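# Place top reel label-down on scanner glass

## Task

Take the reel from the top of the stack and lay it flat on the scanner's glass, with its label facing down.

## Robot and tools

ROBOT. Two arms, left_arm and right_arm, each ending in a two-finger gripper. The fingers point along the gripper's +z axis and spread apart along its y axis. The reported end_effector_position is the spot between the finger pads, roughly 1 cm short of the tips.

FRAME. All positions and orientations use a single scene frame. Its origin sits at table-top height, halfway between the two arms' nominal bases. +z points up, +x points out across the table, and left_arm is on the +y side (arm names do not match image left/right). The real bases are offset from nominal; only a BASES line, if present, gives their calibrated spots. Reported poses may be off by a few centimetres, more at long reach. Friction and gravity can also leave a gripper resting a centimetre or more away from a commanded pose without any contact.

ROW FORMAT. Every motion command uses rows of 16 plain numbers covering both arms, even if only one moves: left_arm x, y, z, qw, qx, qy, qz, opening, then right_arm in the same 8-slot order. x, y, z are an absolute target for that gripper's end_effector_position in metres, scene frame. qw..qz are an absolute target orientation quaternion, w first, scene frame. The opening runs from -1 (closed) to +1 (fully open, 0.094 m). To hold an arm still, resend its full pose from the last result before it came to rest, with the opening it should keep. To preserve orientation, reuse your own target quaternion rather than the drifting reported one. Per step the controller limits orientation change to 40 degrees from the measured one, and favours position over orientation if both cannot be met.

execute_actions. Argument actions holds at most one entry. An empty list [] just reads the state (with pictures). An action {"rows": [[16 numbers], ...], "steps": n} runs n control steps of 1/30 s (n from 5 to 15, default 15), one row per step, the final row repeating if rows run out. Each target may differ from that arm's last reported position by no more than 0.6 m along any of the gripper's own axes, otherwise the call is refused and nothing moves. A wait {"steps": n} (up to 300) returns n steps after the previous result, your thinking time included. Results are taken 5 steps before an action finishes; those steps run afterward. Optional cameras: ["all"], [] or a list of names; with a non-empty action, pictures come only if requested.

move. Argument target is one 16-number row or a list of up to 15 rows (absolute poses, no 0.6 m limit). speed is in m/s, 0.002 to 2.9, default 0.25, one value or one per target; rotation is capped at twice that in rad/s. blend (metres, one value or one per target) rounds the corners at intermediate targets; 0 stops at each. Paths are straight, all arms finish together, take at least 0.5 s and are cut off at 10 s total. They do not avoid obstacles or the other arm. Openings for the first target are sent immediately; changed openings at later targets are applied once everything has come to rest there. blocking=false returns about 0.5 s after starting. cameras defaults to all. The result adds a move: line: done, off_target, moving, held or fault, plus limits (paced = pose was clipped, held = steps were withheld). done means within 10 mm and 2 degrees; neither done nor off_target tells you whether something is being touched.

wait. seconds from 0 to 10; lets the sim run, returns early when a running move ends. stop brakes the current move (needs braking room; fingers keep going). zoom_image takes camera (cam_head_left or cam_head_right) and region [x0, y0, x1, y1] in pixels from the top-left, at most 504 by 504, of that camera's newest image. finished_scene takes scene, the current scene's number; it ends the scene for good and it is then judged, so only call it once the reel lies label-down on the glass and stays there without help. Its result brings the next task.

CAMERAS. cam_head_left and cam_head_right, both 896x504, pinhole with radial distortion, focal length about 445 px, centre near (446, 253) and (448, 252).

READING RESULTS. grip_measured uses the opening scale; empty it can read up to about 2.7 mm wide, and when squeezing a hard part it reads a bit under its width. It follows the command up to the force limit, so it does not reveal the moment of contact. To release, command an opening clearly above grip_measured. Joint velocities "within noise" means that arm is still. Joint torques include the arm's weight, carry offsets and noise, and torques 1-3 wrap around at ±28 N m. Hand target is the pose the controller is now driving toward. Joint ranges: waist -2.618..3.054, shoulder 0..3.142, elbow 0..3.142 (straight at 2.901), wrist pitch and yaw -1.571..1.571, wrist roll -2.094..2.094.

TIMING.

AVOID. Dropping the reel, releasing it while it moves, slamming, hard hits and strong pushes; fast moves strike harder and targets placed deep past contact press harder. Anything ending up on the floor, or left off the table, fails the task. Never let the grippers or arms collide or close on each other's fingers. Keep paths away from an arm's own base, which can flip its shoulder posture. Avoid holding arms stretched out or pushing at unreachable poses: motors heat, a MOTOR HOT line appears at 75 °C, at 90 °C the arm folds and stays idle, at 100 °C it goes limp. Loose objects may occasionally be nudged by outside disturbances.

Each tool is called after "Emit:" as name([rows], argument=value, ...), one row to a line, values as JSON.

## Session

Emit:
execute_actions(actions=[], cameras=["all"])

Scene clock: 0.00 s of 5600.00 s.
left_arm: end_effector_position=(+0.3160, +0.0848, +0.2155) grip_measured=+1.000 end_effector_quat_wxyz=(+0.475, +0.078, +0.862, -0.158) | right_arm: end_effector_position=(+0.2585, -0.1084, +0.1800) grip_measured=+1.000 end_effector_quat_wxyz=(+0.363, -0.070, +0.913, +0.171)
Joint positions: left_arm=[-0.556 0.849 0.701 -0.379 -0.138 -0.311 0.094] | right_arm=[0.63 1.012 0.798 -0.539 0.124 0.479 0.094]
Joint velocities: within noise
Joint torques (N m): no reading
Heat: left arm: 38 °C; right arm: 38 °C.
Hand target: left_arm +0.3178, +0.0842, +0.2279; +0.489, +0.076, +0.853, -0.164 | right_arm +0.2601, -0.1080, +0.1879; +0.372, -0.069, +0.909, +0.174

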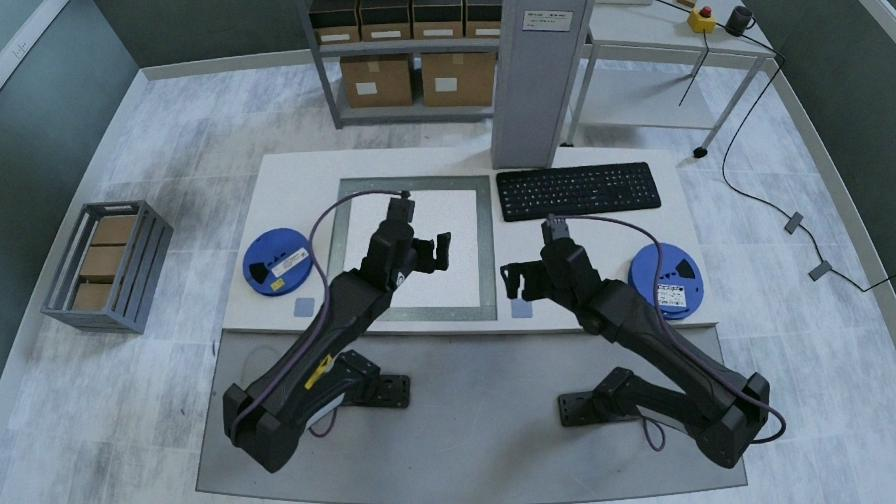

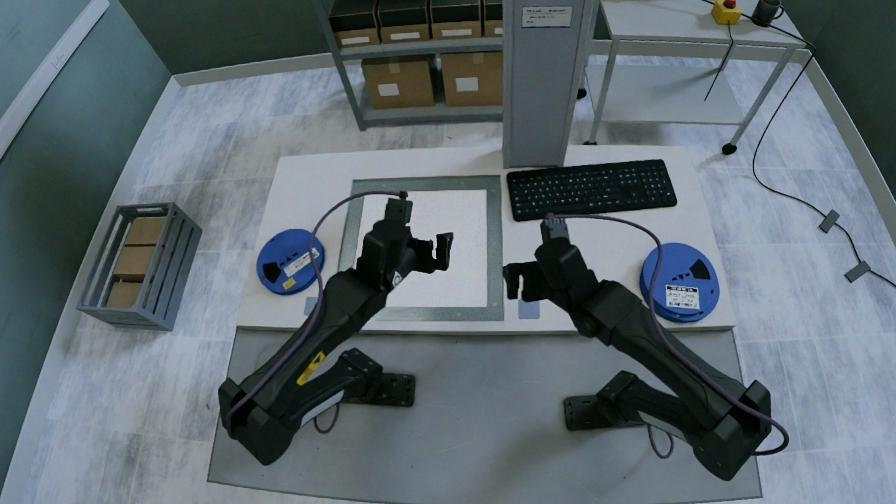

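Emit:
zoom_image(camera="cam_head_left", region=[600, 220, 740, 340])

Emit:
zoom_image(camera="cam_head_left", region=[220, 210, 360, 330])

Emit:
zoom_image(camera="cam_head_right", region=[620, 220, 760, 340])

Emit:
zoom_image(camera="cam_head_left", region=[310, 150, 520, 350])

Scaled by 3.600 from the camera's 896x504 image, which has a finer 1280x720 frame.

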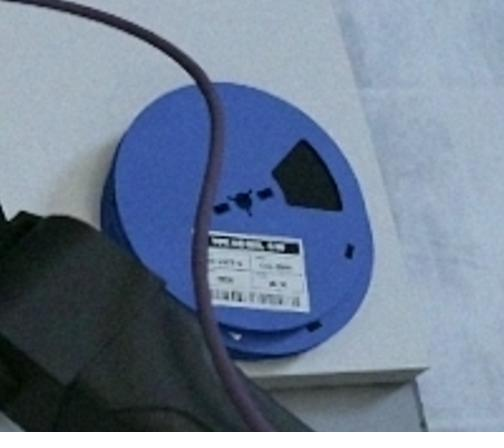

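Scaled by 3.600 from the camera's 896x504 image, which has a finer 1280x720 frame.

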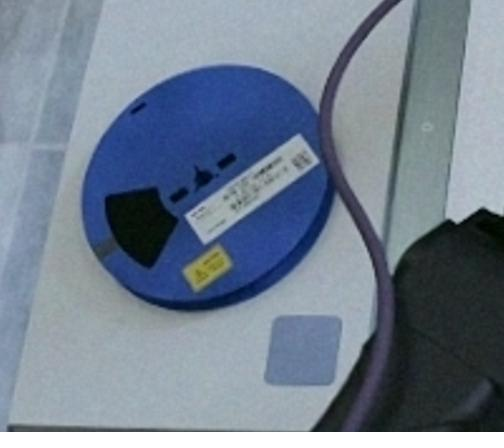

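Scaled by 3.600 from the camera's 896x504 image, which has a finer 1280x720 frame.

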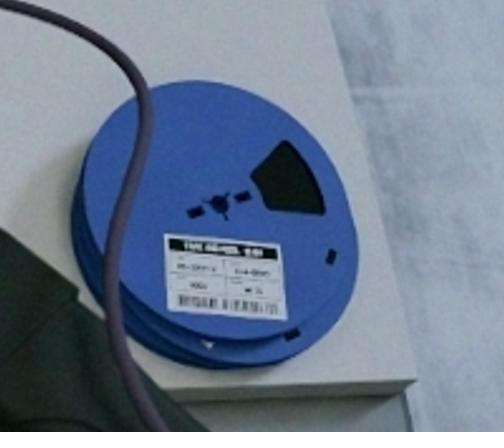

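Scaled by 2.400 from the camera's 896x504 image, which has a finer 1280x720 frame.

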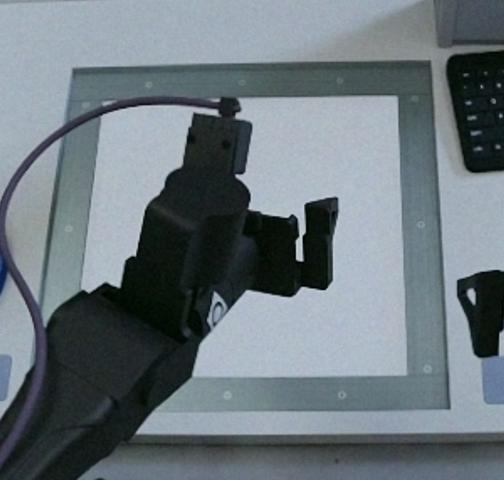

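Emit:
move(target=[0.22, 0.28, 0.25, 0.383, 0, 0.924, 0, 1, 0.24, -0.03, 0.27, 0.345, -0.402, 0.832, 0.167, 1], speed=0.2)

Scene clock: 5.10 s of 5600.00 s.
left_arm: end_effector_position=(+0.2171, +0.2810, +0.2376) grip_measured=+1.000 end_effector_quat_wxyz=(+0.368, -0.008, +0.930, -0.002) | right_arm: end_effector_position=(+0.2419, -0.0339, +0.2617) grip_measured=+1.000 end_effector_quat_wxyz=(+0.343, -0.394, +0.837, +0.161)
Joint positions: left_arm=[0.746 0.708 1.032 -1.282 0.471 0.562 0.094] | right_arm=[0.728 1.239 1.284 -0.84 -0.067 -0.068 0.094]
Joint velocities: within noise
Joint torques (N m): left_arm=[0.46 1.74 8.91 1.33 0.39 0.05] | right_arm=[0.49 -3.97 9.85 1.9 -0.17 -0.09]
Heat: left arm: 39 °C; right arm: 39 °C.
Hand target: left_arm +0.2198, +0.2799, +0.2499; +0.383, +0.000, +0.924, +0.000 | right_arm +0.2399, -0.0301, +0.2699; +0.345, -0.402, +0.832, +0.167
Off the commanded pose: left_arm 0.013 m, 2 deg | right_arm 0.009 m, 1 deg.
Kept back: nothing.
move: off_target (left_arm)

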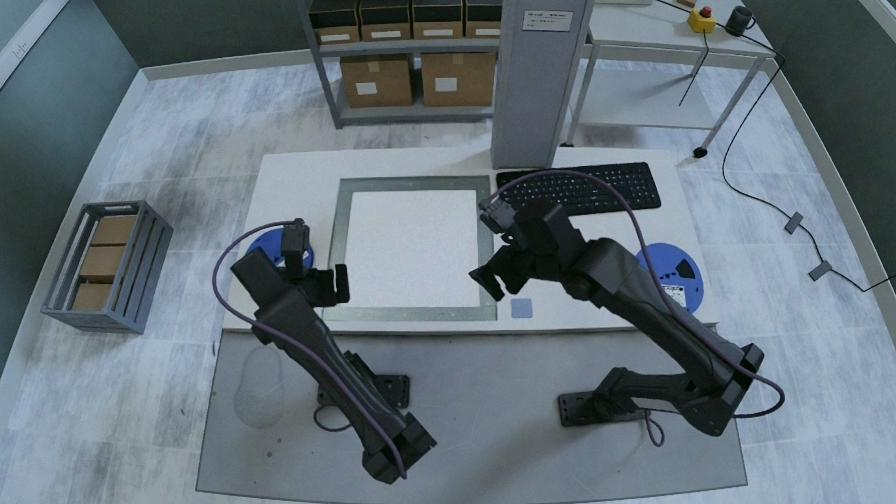

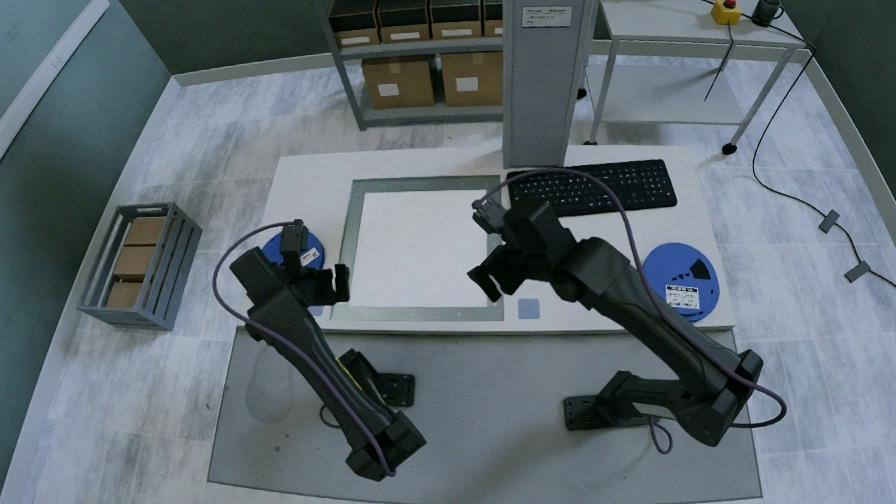

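Emit:
zoom_image(camera="cam_head_left", region=[220, 200, 440, 324])

Emit:
zoom_image(camera="cam_head_left", region=[430, 160, 740, 340])

Emit:
zoom_image(camera="cam_head_left", region=[620, 230, 730, 340])

Emit:
zoom_image(camera="cam_head_right", region=[620, 230, 730, 340])

Scaled by 2.291 from the camera's 896x504 image, which has a finer 1280x720 frame.

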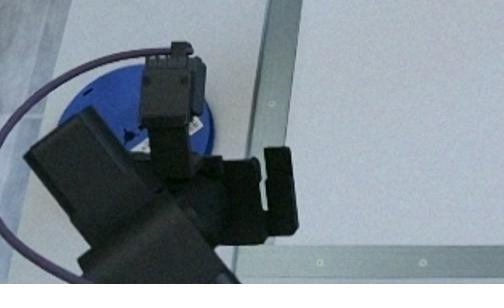

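Scaled by 1.626 from the camera's 896x504 image, which has a finer 1280x720 frame.

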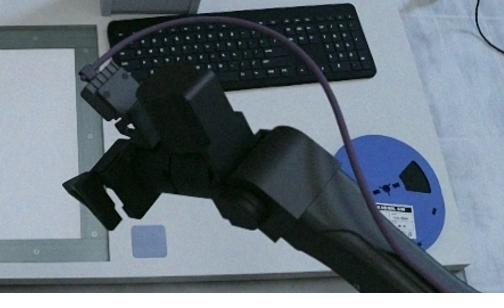

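Scaled by 4.582 from the camera's 896x504 image, which has a finer 1280x720 frame.

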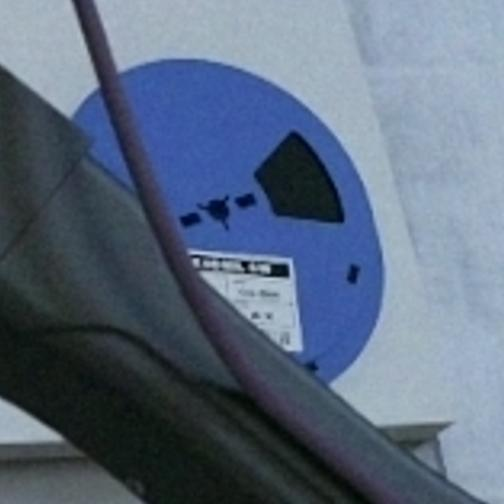

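Scaled by 4.582 from the camera's 896x504 image, which has a finer 1280x720 frame.

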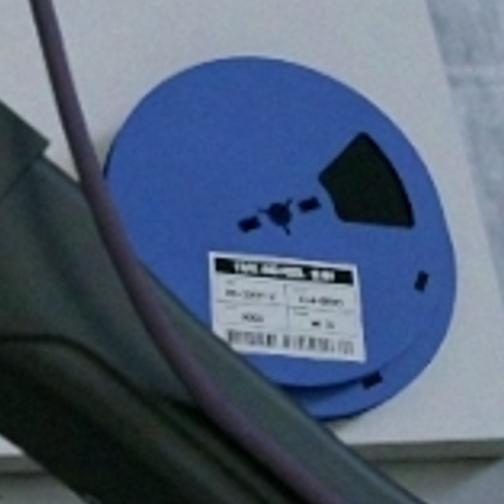

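Emit:
move(target=[0.2, 0.3, 0.25, 0.383, 0.0, 0.924, 0, 1, 0.15, -0.02, 0.27, 0.5, -0.5, 0.5, 0.5, 1], speed=0.2)

Emit:
zoom_image(camera="cam_head_left", region=[620, 230, 730, 340])

Emit:
zoom_image(camera="cam_head_right", region=[620, 230, 730, 340])

Scene clock: 10.30 s of 5600.00 s.
left_arm: end_effector_position=(+0.1968, +0.3005, +0.2382) grip_measured=+1.000 end_effector_quat_wxyz=(+0.368, -0.007, +0.930, -0.004) | right_arm: end_effector_position=(+0.1507, -0.0192, +0.2702) grip_measured=+1.000 end_effector_quat_wxyz=(+0.499, -0.500, +0.504, +0.496)
Joint positions: left_arm=[1.128 0.786 1.077 -1.472 0.662 0.962 0.094] | right_arm=[0.502 0.9 0.449 0.436 -1.005 -0.012 0.094]
Joint velocities: within noise
Joint torques (N m): left_arm=[0.5 1.32 8.58 0.95 0.49 0.07] | right_arm=[-0.4 -1.14 6.69 2.23 -0.14 0.06]
Heat: left arm: 40 °C; right arm: 39 °C.
Hand target: left_arm +0.1998, +0.2999, +0.2498; +0.383, +0.000, +0.924, +0.000 | right_arm +0.1500, -0.0200, +0.2699; +0.500, -0.500, +0.500, +0.500
Off the commanded pose: left_arm 0.012 m, 2 deg | right_arm 0.001 m, 1 deg.
Kept back: nothing.
move: off_target (left_arm)

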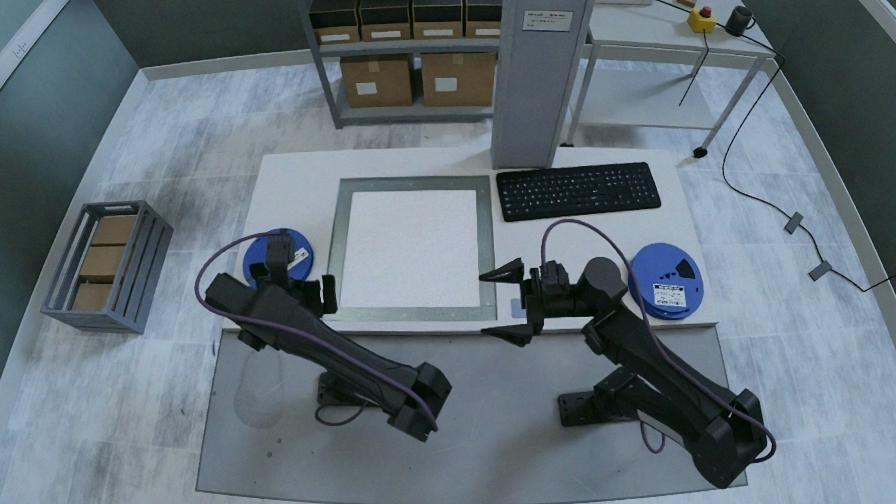

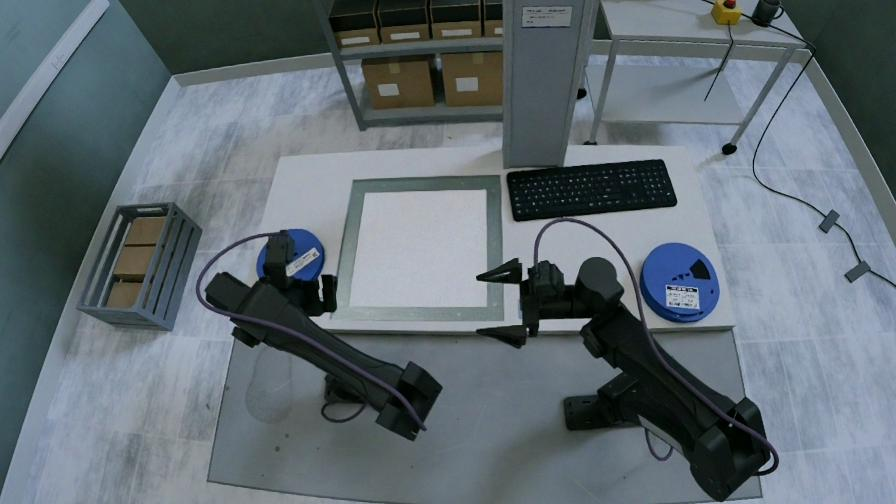

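Scaled by 4.582 from the camera's 896x504 image, which has a finer 1280x720 frame.

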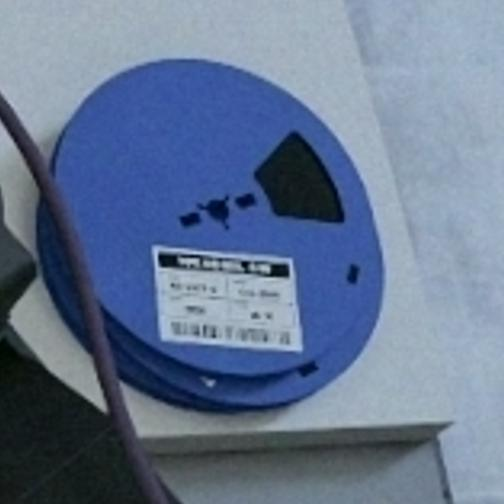

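Scaled by 4.582 from the camera's 896x504 image, which has a finer 1280x720 frame.

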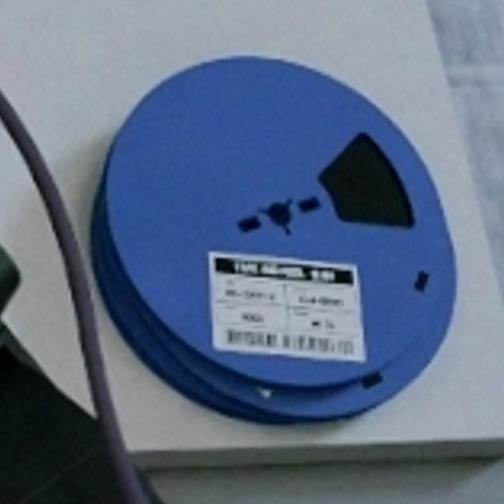

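Emit:
move(target=[0.2, 0.3, 0.25, 0.383, 0.0, 0.924, 0, 1, 0.38, 0.0, 0.12, 0.5, -0.5, 0.5, 0.5, 1], speed=0.2)

Emit:
zoom_image(camera="cam_head_left", region=[400, 180, 540, 320])

Emit:
zoom_image(camera="cam_head_right", region=[400, 180, 540, 320])

Emit:
move(target=[0.2, 0.3, 0.25, 0.383, 0.0, 0.924, 0, 1, 0.2, -0.15, 0.12, 0.5, -0.5, 0.5, 0.5, 1], speed=0.2)

Emit:
zoom_image(camera="cam_head_left", region=[460, 230, 600, 370])

Emit:
zoom_image(camera="cam_head_right", region=[460, 230, 600, 370])

Scene clock: 13.17 s of 5600.00 s.
left_arm: end_effector_position=(+0.1968, +0.3003, +0.2381) grip_measured=+1.000 end_effector_quat_wxyz=(+0.368, -0.007, +0.930, -0.005) | right_arm: end_effector_position=(+0.3763, -0.0006, +0.1181) grip_measured=+1.000 end_effector_quat_wxyz=(+0.493, -0.495, +0.512, +0.500)
Joint positions: left_arm=[1.128 0.786 1.077 -1.473 0.662 0.963 0.094] | right_arm=[0.232 2.199 0.986 1.167 -1.272 -0.019 0.094]
Joint velocities: within noise
Joint torques (N m): left_arm=[0.42 1.32 8.57 0.95 0.49 0.06] | right_arm=[-0.2 -10.58 6.9 2.14 -0.17 0.02]
Heat: left arm: 40 °C; right arm: 39 °C.
Hand target: left_arm +0.1998, +0.2999, +0.2497; +0.383, +0.000, +0.924, +0.000 | right_arm +0.3798, +0.0000, +0.1199; +0.499, -0.501, +0.501, +0.499
Off the commanded pose: left_arm 0.012 m, 2 deg | right_arm 0.004 m, 2 deg.
Kept back: nothing.
move: off_target (left_arm)

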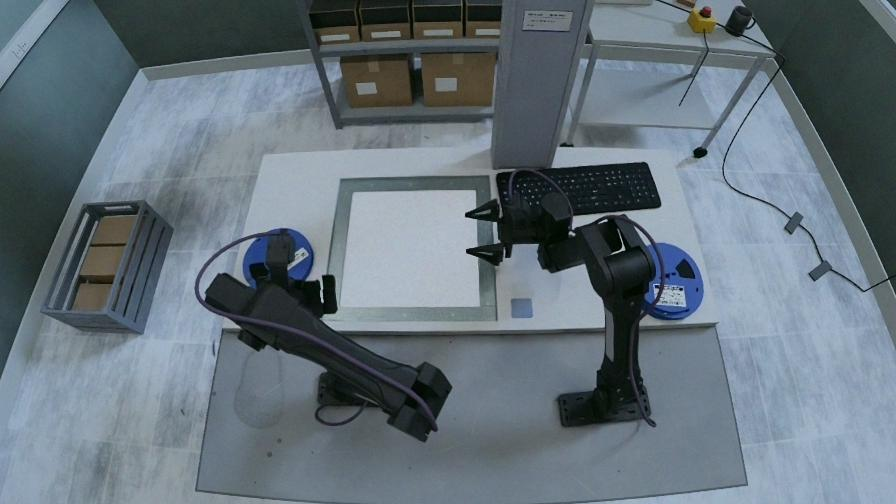

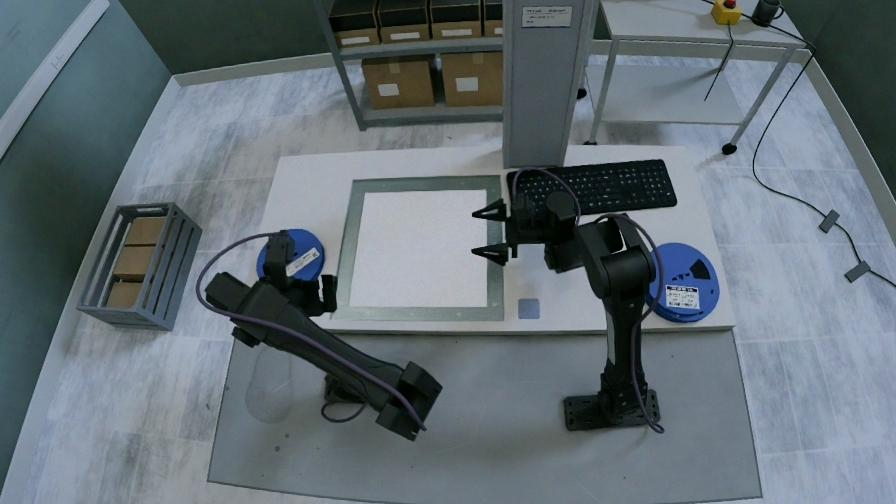

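Scaled by 3.600 from the camera's 896x504 image, which has a finer 1280x720 frame.

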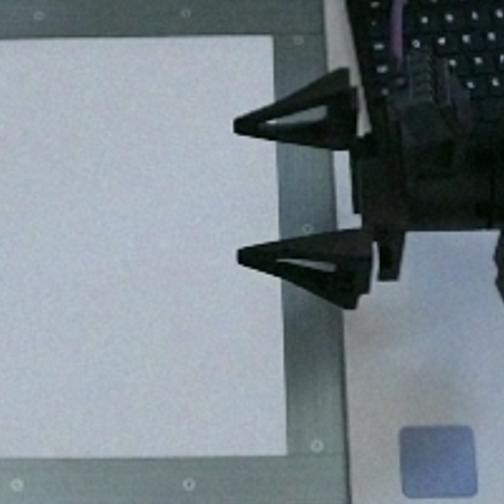

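Scaled by 3.600 from the camera's 896x504 image, which has a finer 1280x720 frame.

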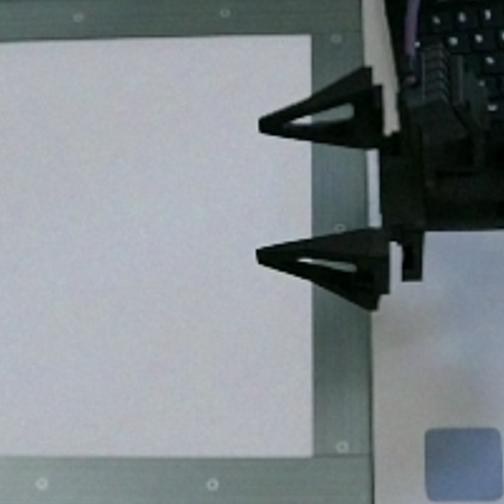

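Scene clock: 14.90 s of 5600.00 s.
left_arm: end_effector_position=(+0.1968, +0.3003, +0.2382) grip_measured=+1.000 end_effector_quat_wxyz=(+0.368, -0.006, +0.930, -0.005) | right_arm: end_effector_position=(+0.2036, -0.1485, +0.1165) grip_measured=+1.000 end_effector_quat_wxyz=(+0.544, -0.430, +0.564, +0.448)
Joint positions: left_arm=[1.128 0.786 1.077 -1.473 0.663 0.963 0.094] | right_arm=[-0.26 1.628 0.058 1.292 -1.545 -0.241 0.094]
Joint velocities: within noise
Joint torques (N m): left_arm=[0.43 1.32 8.58 0.95 0.49 0.07] | right_arm=[-0.46 -5.55 2.18 1.8 -0.38 -0.15]
Heat: left arm: 40 °C; right arm: 39 °C.
Hand target: left_arm +0.1998, +0.2999, +0.2497; +0.383, +0.000, +0.924, +0.000 | right_arm +0.2004, -0.1488, +0.1197; +0.551, -0.442, +0.553, +0.442
Off the commanded pose: left_arm 0.012 m, 2 deg | right_arm 0.005 m, 13 deg.
joint sent to its limit (right arm) — joint 5 (wrist yaw), lower limit.
Kept back: nothing.
move: off_target (left_arm, right_arm)

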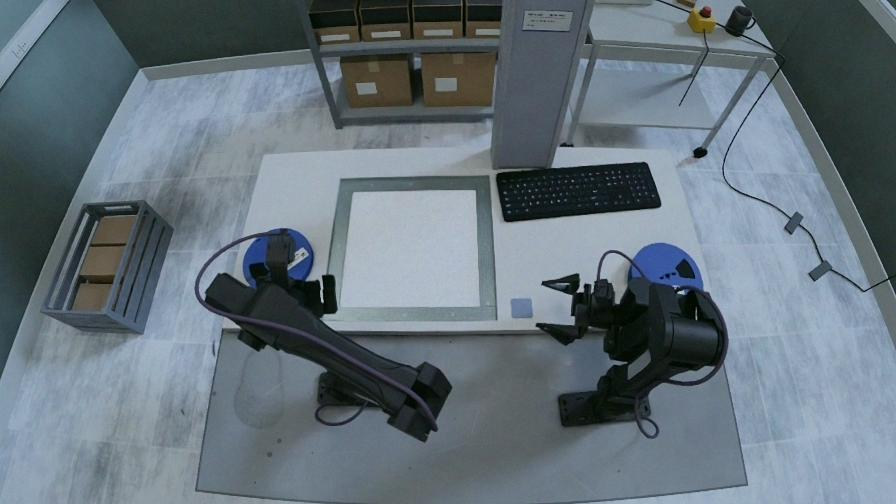

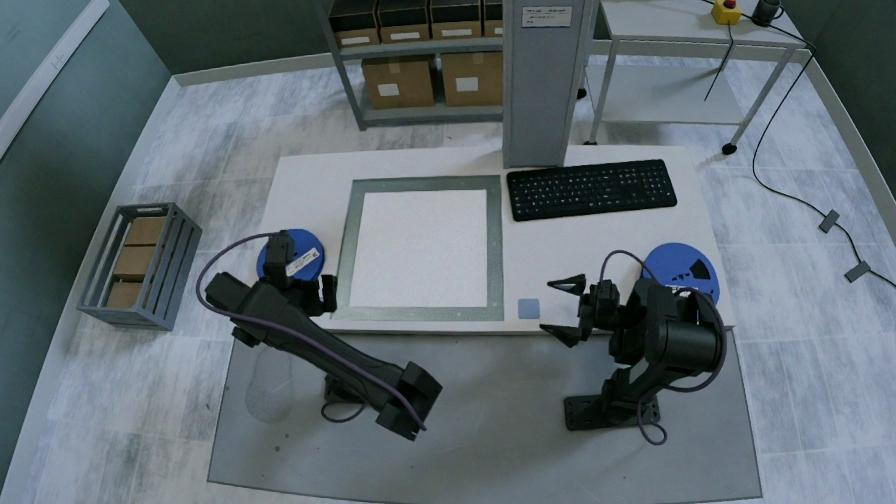

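Scaled by 3.600 from the camera's 896x504 image, which has a finer 1280x720 frame.

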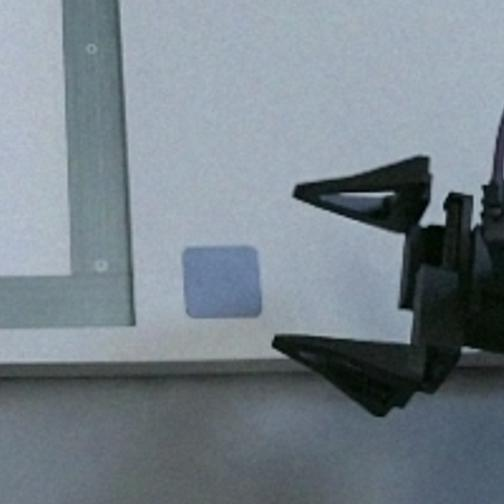

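Scaled by 3.600 from the camera's 896x504 image, which has a finer 1280x720 frame.

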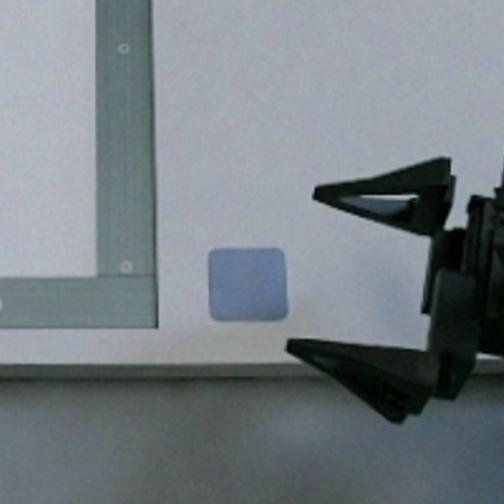

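Emit:
move([
  [0.2, 0.3, 0.25, 0.383, 0.0, 0.924, 0, 1, 0.30, -0.25, 0.22, 0.383, 0, 0.924, 0, 0],
  [0.2, 0.3, 0.25, 0.383, 0.0, 0.924, 0, 1, 0.41, -0.5, 0.15, 0, 0, 1, 0, 0],
], speed=0.2, blend=0.03)

Emit:
zoom_image(camera="cam_head_left", region=[590, 200, 740, 340])

Emit:
zoom_image(camera="cam_head_right", region=[590, 200, 740, 340])

Scene clock: 27.90 s of 5600.00 s.
left_arm: end_effector_position=(+0.1968, +0.3003, +0.2382) grip_measured=+1.000 end_effector_quat_wxyz=(+0.368, -0.006, +0.930, -0.005) | right_arm: end_effector_position=(+0.4097, -0.4993, +0.1487) grip_measured=+0.002 end_effector_quat_wxyz=(+0.042, +0.006, +0.999, -0.019)
Joint positions: left_arm=[1.128 0.786 1.077 -1.473 0.663 0.963 0.094] | right_arm=[-0.536 2.296 2.378 -1.56 -0.004 -0.467 0.047]
Joint velocities: within noise
Joint torques (N m): left_arm=[0.42 1.32 8.57 0.95 0.48 0.06] | right_arm=[0.06 -13.42 8.36 0.66 0.03 -0.17]
Heat: left arm: 40 °C; right arm: 40 °C.
Hand target: left_arm +0.1998, +0.2999, +0.2497; +0.383, +0.000, +0.924, +0.000 | right_arm +0.4096, -0.4999, +0.1495; +0.039, +0.000, +0.999, -0.020
Off the commanded pose: left_arm 0.012 m, 2 deg | right_arm 0.001 m, 5 deg.
joint sent to its limit (right arm) — joint 4 (wrist pitch), lower limit.
Kept back: nothing.
move: off_target (left_arm, right_arm)

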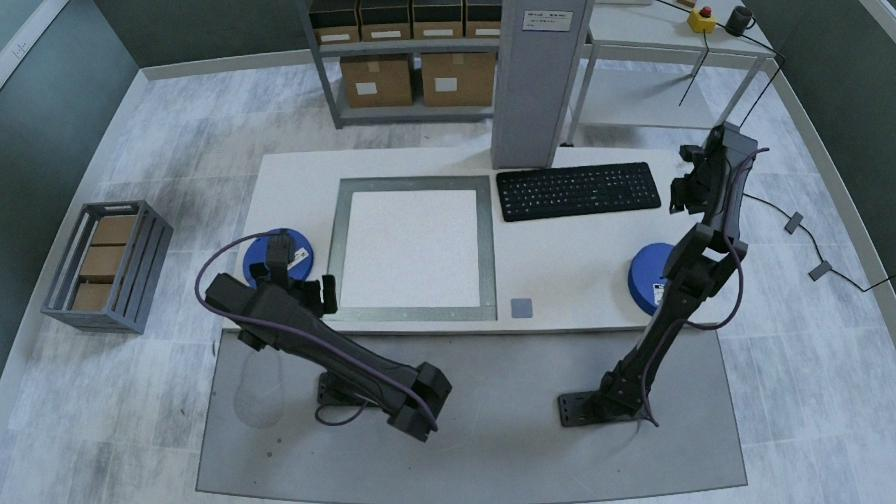

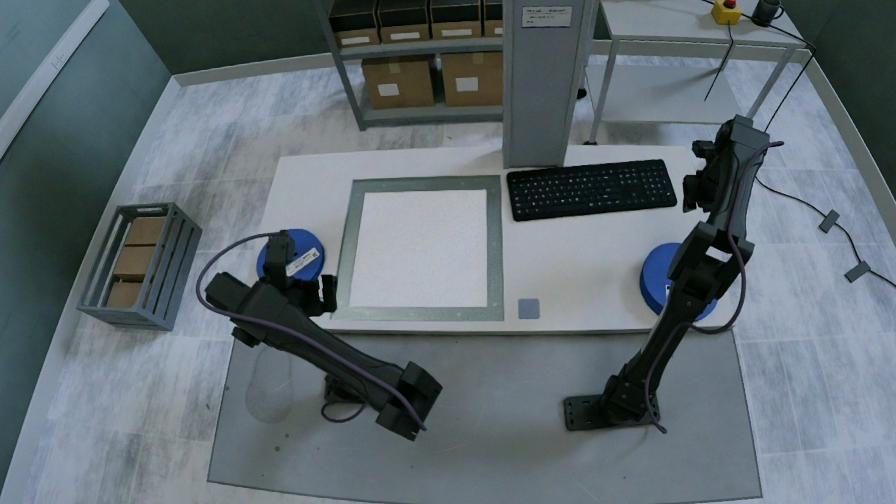

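Scaled by 3.360 from the camera's 896x504 image, which has a finer 1280x720 frame.

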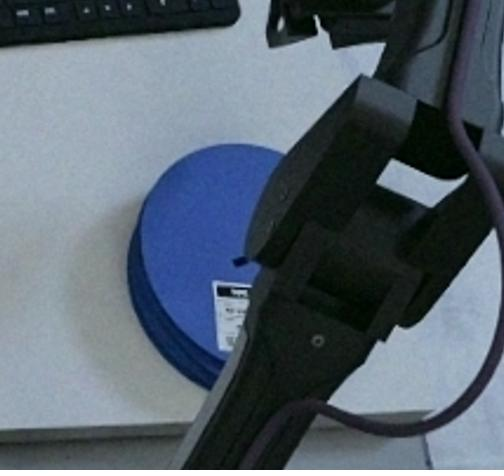

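Scaled by 3.360 from the camera's 896x504 image, which has a finer 1280x720 frame.

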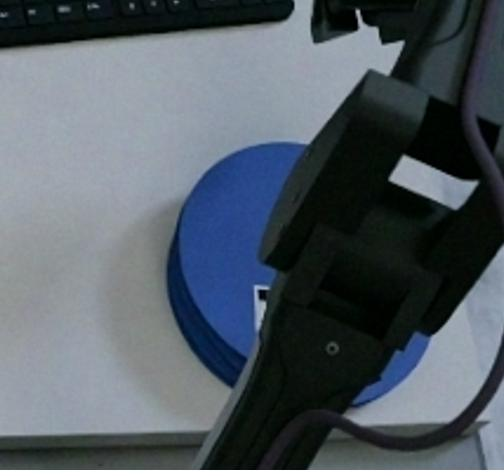

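Emit:
zoom_image(camera="cam_head_left", region=[640, 100, 780, 240])

Emit:
zoom_image(camera="cam_head_right", region=[640, 100, 780, 240])

Scaled by 3.600 from the camera's 896x504 image, which has a finer 1280x720 frame.

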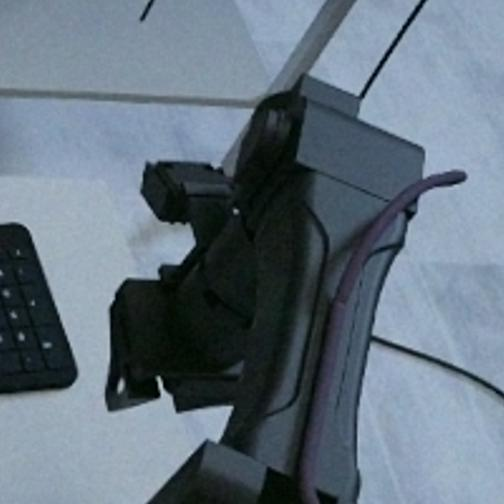

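Scaled by 3.600 from the camera's 896x504 image, which has a finer 1280x720 frame.

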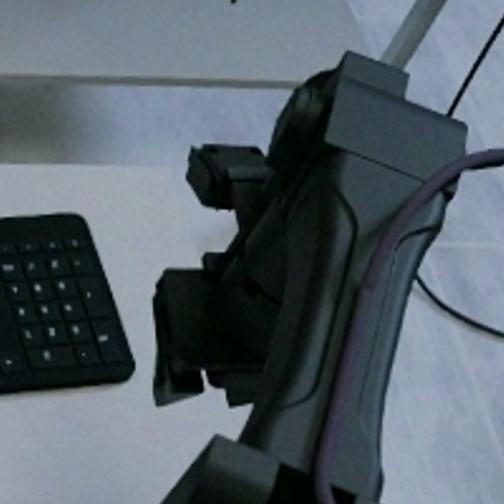

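Emit:
move(target=[0.2, 0.3, 0.25, 0.383, 0.0, 0.924, 0, 1, 0.445, -0.475, 0.06, 0, 0, 1, 0, 0], speed=0.15)

Emit:
zoom_image(camera="cam_head_left", region=[590, 140, 760, 310])

Emit:
zoom_image(camera="cam_head_right", region=[590, 140, 760, 310])

Scene clock: 30.07 s of 5600.00 s.
left_arm: end_effector_position=(+0.1968, +0.3003, +0.2382) grip_measured=+1.000 end_effector_quat_wxyz=(+0.368, -0.006, +0.930, -0.005) | right_arm: end_effector_position=(+0.4362, -0.4710, +0.0601) grip_measured=+0.002 end_effector_quat_wxyz=(-0.014, -0.005, +1.000, +0.006)
Joint positions: left_arm=[1.128 0.786 1.077 -1.473 0.663 0.963 0.094] | right_arm=[-0.454 2.466 2.324 -1.46 0 -0.409 0.047]
Joint velocities: within noise
Joint torques (N m): left_arm=[0.42 1.32 8.57 0.95 0.49 0.06] | right_arm=[-0.06 -14.91 8.03 0.8 0 0.03]
Heat: left arm: 40 °C; right arm: 40 °C.
Hand target: left_arm +0.1998, +0.2999, +0.2497; +0.383, +0.000, +0.924, +0.000 | right_arm +0.4447, -0.4749, +0.0601; +0.000, +0.000, +1.000, +0.000
Off the commanded pose: left_arm 0.012 m, 2 deg | right_arm 0.010 m, 2 deg.
Kept back: nothing.
move: off_target (left_arm)

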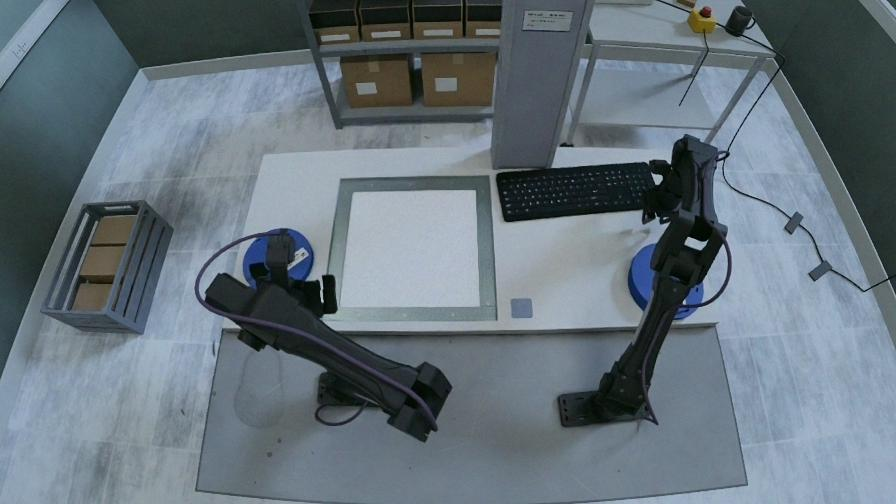

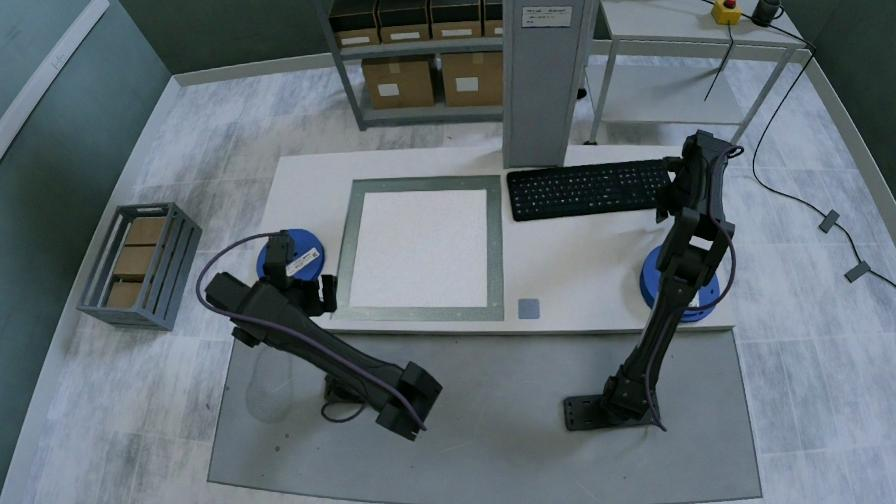

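Scaled by 2.965 from the camera's 896x504 image, which has a finer 1280x720 frame.

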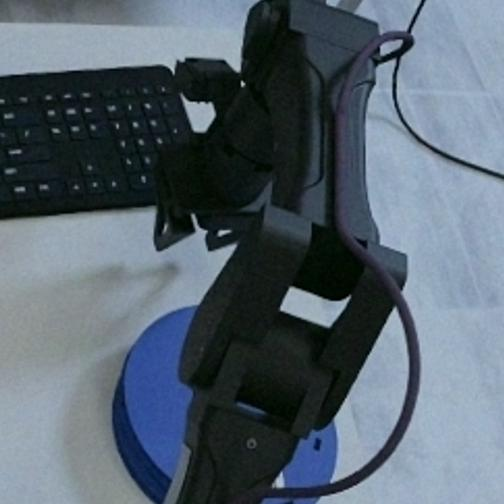

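Scaled by 2.965 from the camera's 896x504 image, which has a finer 1280x720 frame.

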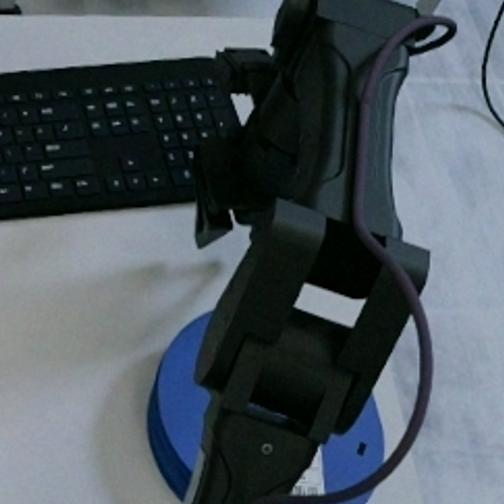

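Emit:
move(target=[0.2, 0.3, 0.25, 0.383, 0.0, 0.924, 0, 1, 0.445, -0.475, 0.035, 0, 0, 1, 0, 0], speed=0.05, cameras=[])

Emit:
move(target=[0.2, 0.3, 0.25, 0.383, 0.0, 0.924, 0, 1, 0.445, -0.475, 0.025, 0, 0, 1, 0, 0], speed=0.03, cameras=["cam_head_left"])

Emit:
zoom_image(camera="cam_head_left", region=[590, 140, 760, 310])

Scene clock: 31.23 s of 5600.00 s.
left_arm: end_effector_position=(+0.1968, +0.3002, +0.2382) grip_measured=+1.000 end_effector_quat_wxyz=(+0.368, -0.006, +0.930, -0.005) | right_arm: end_effector_position=(+0.4404, -0.4728, +0.0426) grip_measured=+0.002 end_effector_quat_wxyz=(-0.008, -0.004, +1.000, +0.003)
Joint positions: left_arm=[1.128 0.786 1.077 -1.473 0.663 0.963 0.094] | right_arm=[-0.454 2.466 2.255 -1.376 0.001 -0.406 0.047]
Joint velocities: within noise
Joint torques (N m): left_arm=[0.42 1.33 8.57 0.95 0.49 0.06] | right_arm=[-0.01 -15.61 4.51 1.05 0 0.04]
Heat: left arm: 40 °C; right arm: 41 °C.
Hand target: left_arm +0.1998, +0.2999, +0.2497; +0.383, +0.000, +0.924, +0.000 | right_arm +0.4449, -0.4749, +0.0351; +0.000, +0.000, +1.000, +0.000
Off the commanded pose: left_arm 0.012 m, 2 deg | right_arm 0.009 m, 1 deg.
Kept back: nothing.
move: off_target (left_arm)
No camera images: "cameras" was empty.

Scene clock: 31.93 s of 5600.00 s.
left_arm: end_effector_position=(+0.1968, +0.3002, +0.2382) grip_measured=+1.000 end_effector_quat_wxyz=(+0.368, -0.006, +0.930, -0.005) | right_arm: end_effector_position=(+0.4401, -0.4728, +0.0414) grip_measured=+0.002 end_effector_quat_wxyz=(-0.005, -0.004, +1.000, +0.001)
Joint positions: left_arm=[1.128 0.786 1.077 -1.473 0.663 0.963 0.094] | right_arm=[-0.454 2.454 2.228 -1.355 0.002 -0.405 0.047]
Joint velocities: within noise
Joint torques (N m): left_arm=[0.42 1.32 8.57 0.95 0.49 0.06] | right_arm=[-0.03 -14.56 3.58 1.21 -0.02 0.02]
Heat: left arm: 40 °C; right arm: 41 °C.
Hand target: left_arm +0.1998, +0.2999, +0.2497; +0.383, +0.000, +0.924, +0.000 | right_arm +0.4443, -0.4747, +0.0254; -0.001, +0.000, +1.000, +0.000
Off the commanded pose: left_arm 0.012 m, 2 deg | right_arm 0.017 m, 1 deg.
Kept back: nothing.
move: off_target (left_arm, right_arm)
Images, in order (width x height): cam_head_left 896x504.

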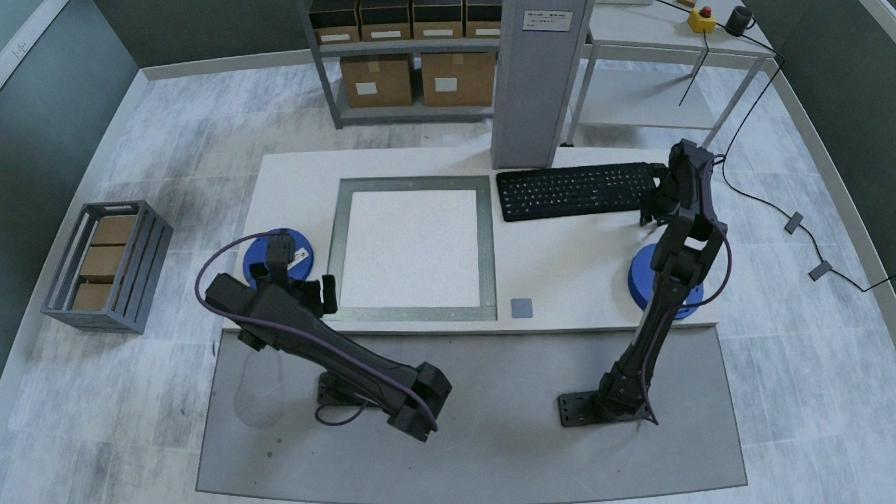

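Scaled by 2.965 from the camera's 896x504 image, which has a finer 1280x720 frame.

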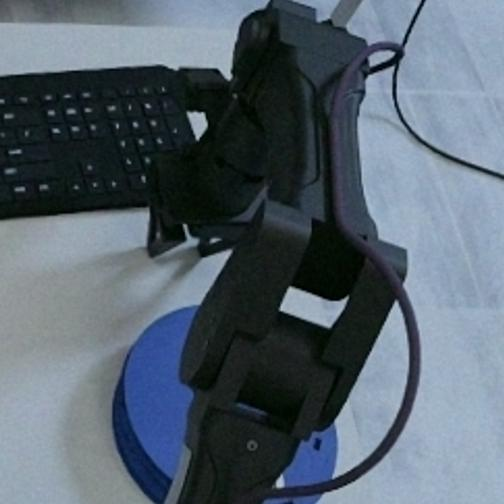

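Emit:
move([
  [0.2, 0.3, 0.25, 0.383, 0.0, 0.924, 0, 1, 0.445, -0.475, 0.10, 0, 0, 1, 0, 0],
  [0.2, 0.3, 0.25, 0.383, 0.0, 0.924, 0, 1, 0.37, -0.475, 0.10, 0, 0, 1, 0, 0],
], speed=0.12, blend=0.02, cameras=[])

Emit:
move(target=[0.2, 0.3, 0.25, 0.383, 0.0, 0.924, 0, 1, 0.37, -0.475, 0.08, 0, 0, 1, 0, 0], speed=0.04, cameras=["cam_head_left"])

Emit:
zoom_image(camera="cam_head_left", region=[590, 170, 760, 340])

Scene clock: 34.17 s of 5600.00 s.
left_arm: end_effector_position=(+0.1968, +0.3002, +0.2382) grip_measured=+1.000 end_effector_quat_wxyz=(+0.368, -0.006, +0.930, -0.005) | right_arm: end_effector_position=(+0.3656, -0.4726, +0.0884) grip_measured=+0.002 end_effector_quat_wxyz=(-0.023, +0.005, +1.000, +0.011)
Joint positions: left_arm=[1.128 0.786 1.077 -1.473 0.663 0.963 0.094] | right_arm=[-0.524 2.159 1.912 -1.375 0.002 -0.458 0.047]
Joint velocities: within noise
Joint torques (N m): left_arm=[0.42 1.32 8.57 0.95 0.48 0.06] | right_arm=[-0.12 -16.81 5.52 0.74 -0.01 -0.11]
Heat: left arm: 40 °C; right arm: 42 °C.
Hand target: left_arm +0.1998, +0.2999, +0.2497; +0.383, +0.000, +0.924, +0.000 | right_arm +0.3699, -0.4750, +0.1000; +0.000, +0.000, +1.000, +0.000
Off the commanded pose: left_arm 0.012 m, 2 deg | right_arm 0.013 m, 3 deg.
Kept back: nothing.
move: off_target (left_arm, right_arm)
No camera images: "cameras" was empty.

Scene clock: 34.90 s of 5600.00 s.
left_arm: end_effector_position=(+0.1968, +0.3002, +0.2382) grip_measured=+1.000 end_effector_quat_wxyz=(+0.368, -0.006, +0.930, -0.005) | right_arm: end_effector_position=(+0.3639, -0.4725, +0.0759) grip_measured=+0.002 end_effector_quat_wxyz=(-0.023, +0.005, +1.000, +0.008)
Joint positions: left_arm=[1.128 0.786 1.077 -1.473 0.663 0.963 0.094] | right_arm=[-0.524 2.15 1.848 -1.317 0.006 -0.459 0.047]
Joint velocities: within noise
Joint torques (N m): left_arm=[0.42 1.32 8.57 0.95 0.48 0.06] | right_arm=[-0.12 -15.5 4.68 1 -0.05 -0.13]
Heat: left arm: 40 °C; right arm: 42 °C.
Hand target: left_arm +0.1998, +0.2999, +0.2497; +0.383, +0.000, +0.924, +0.000 | right_arm +0.3699, -0.4750, +0.0802; -0.001, +0.000, +1.000, +0.000
Off the commanded pose: left_arm 0.012 m, 2 deg | right_arm 0.008 m, 3 deg.
Kept back: nothing.
move: off_target (left_arm, right_arm)
Images, in order (width x height): cam_head_left 896x504.

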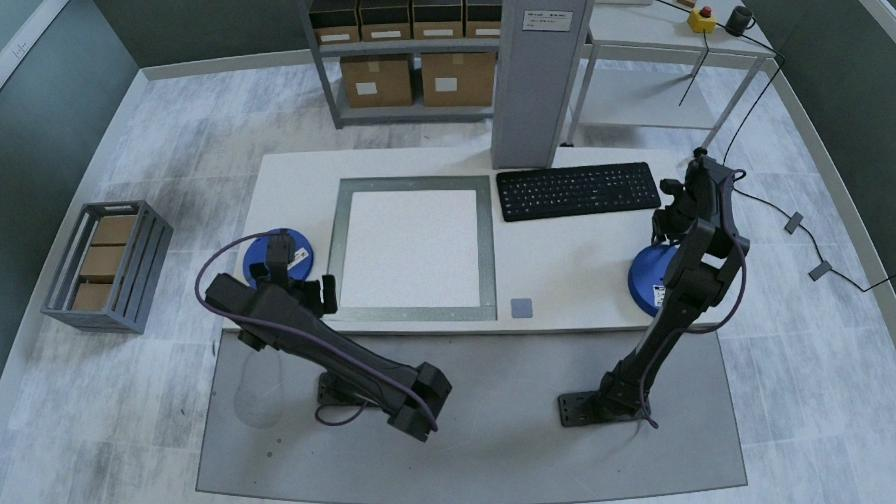

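Scaled by 2.965 from the camera's 896x504 image, which has a finer 1280x720 frame.

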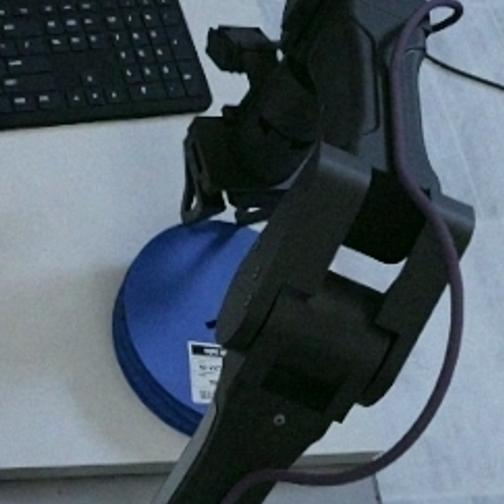

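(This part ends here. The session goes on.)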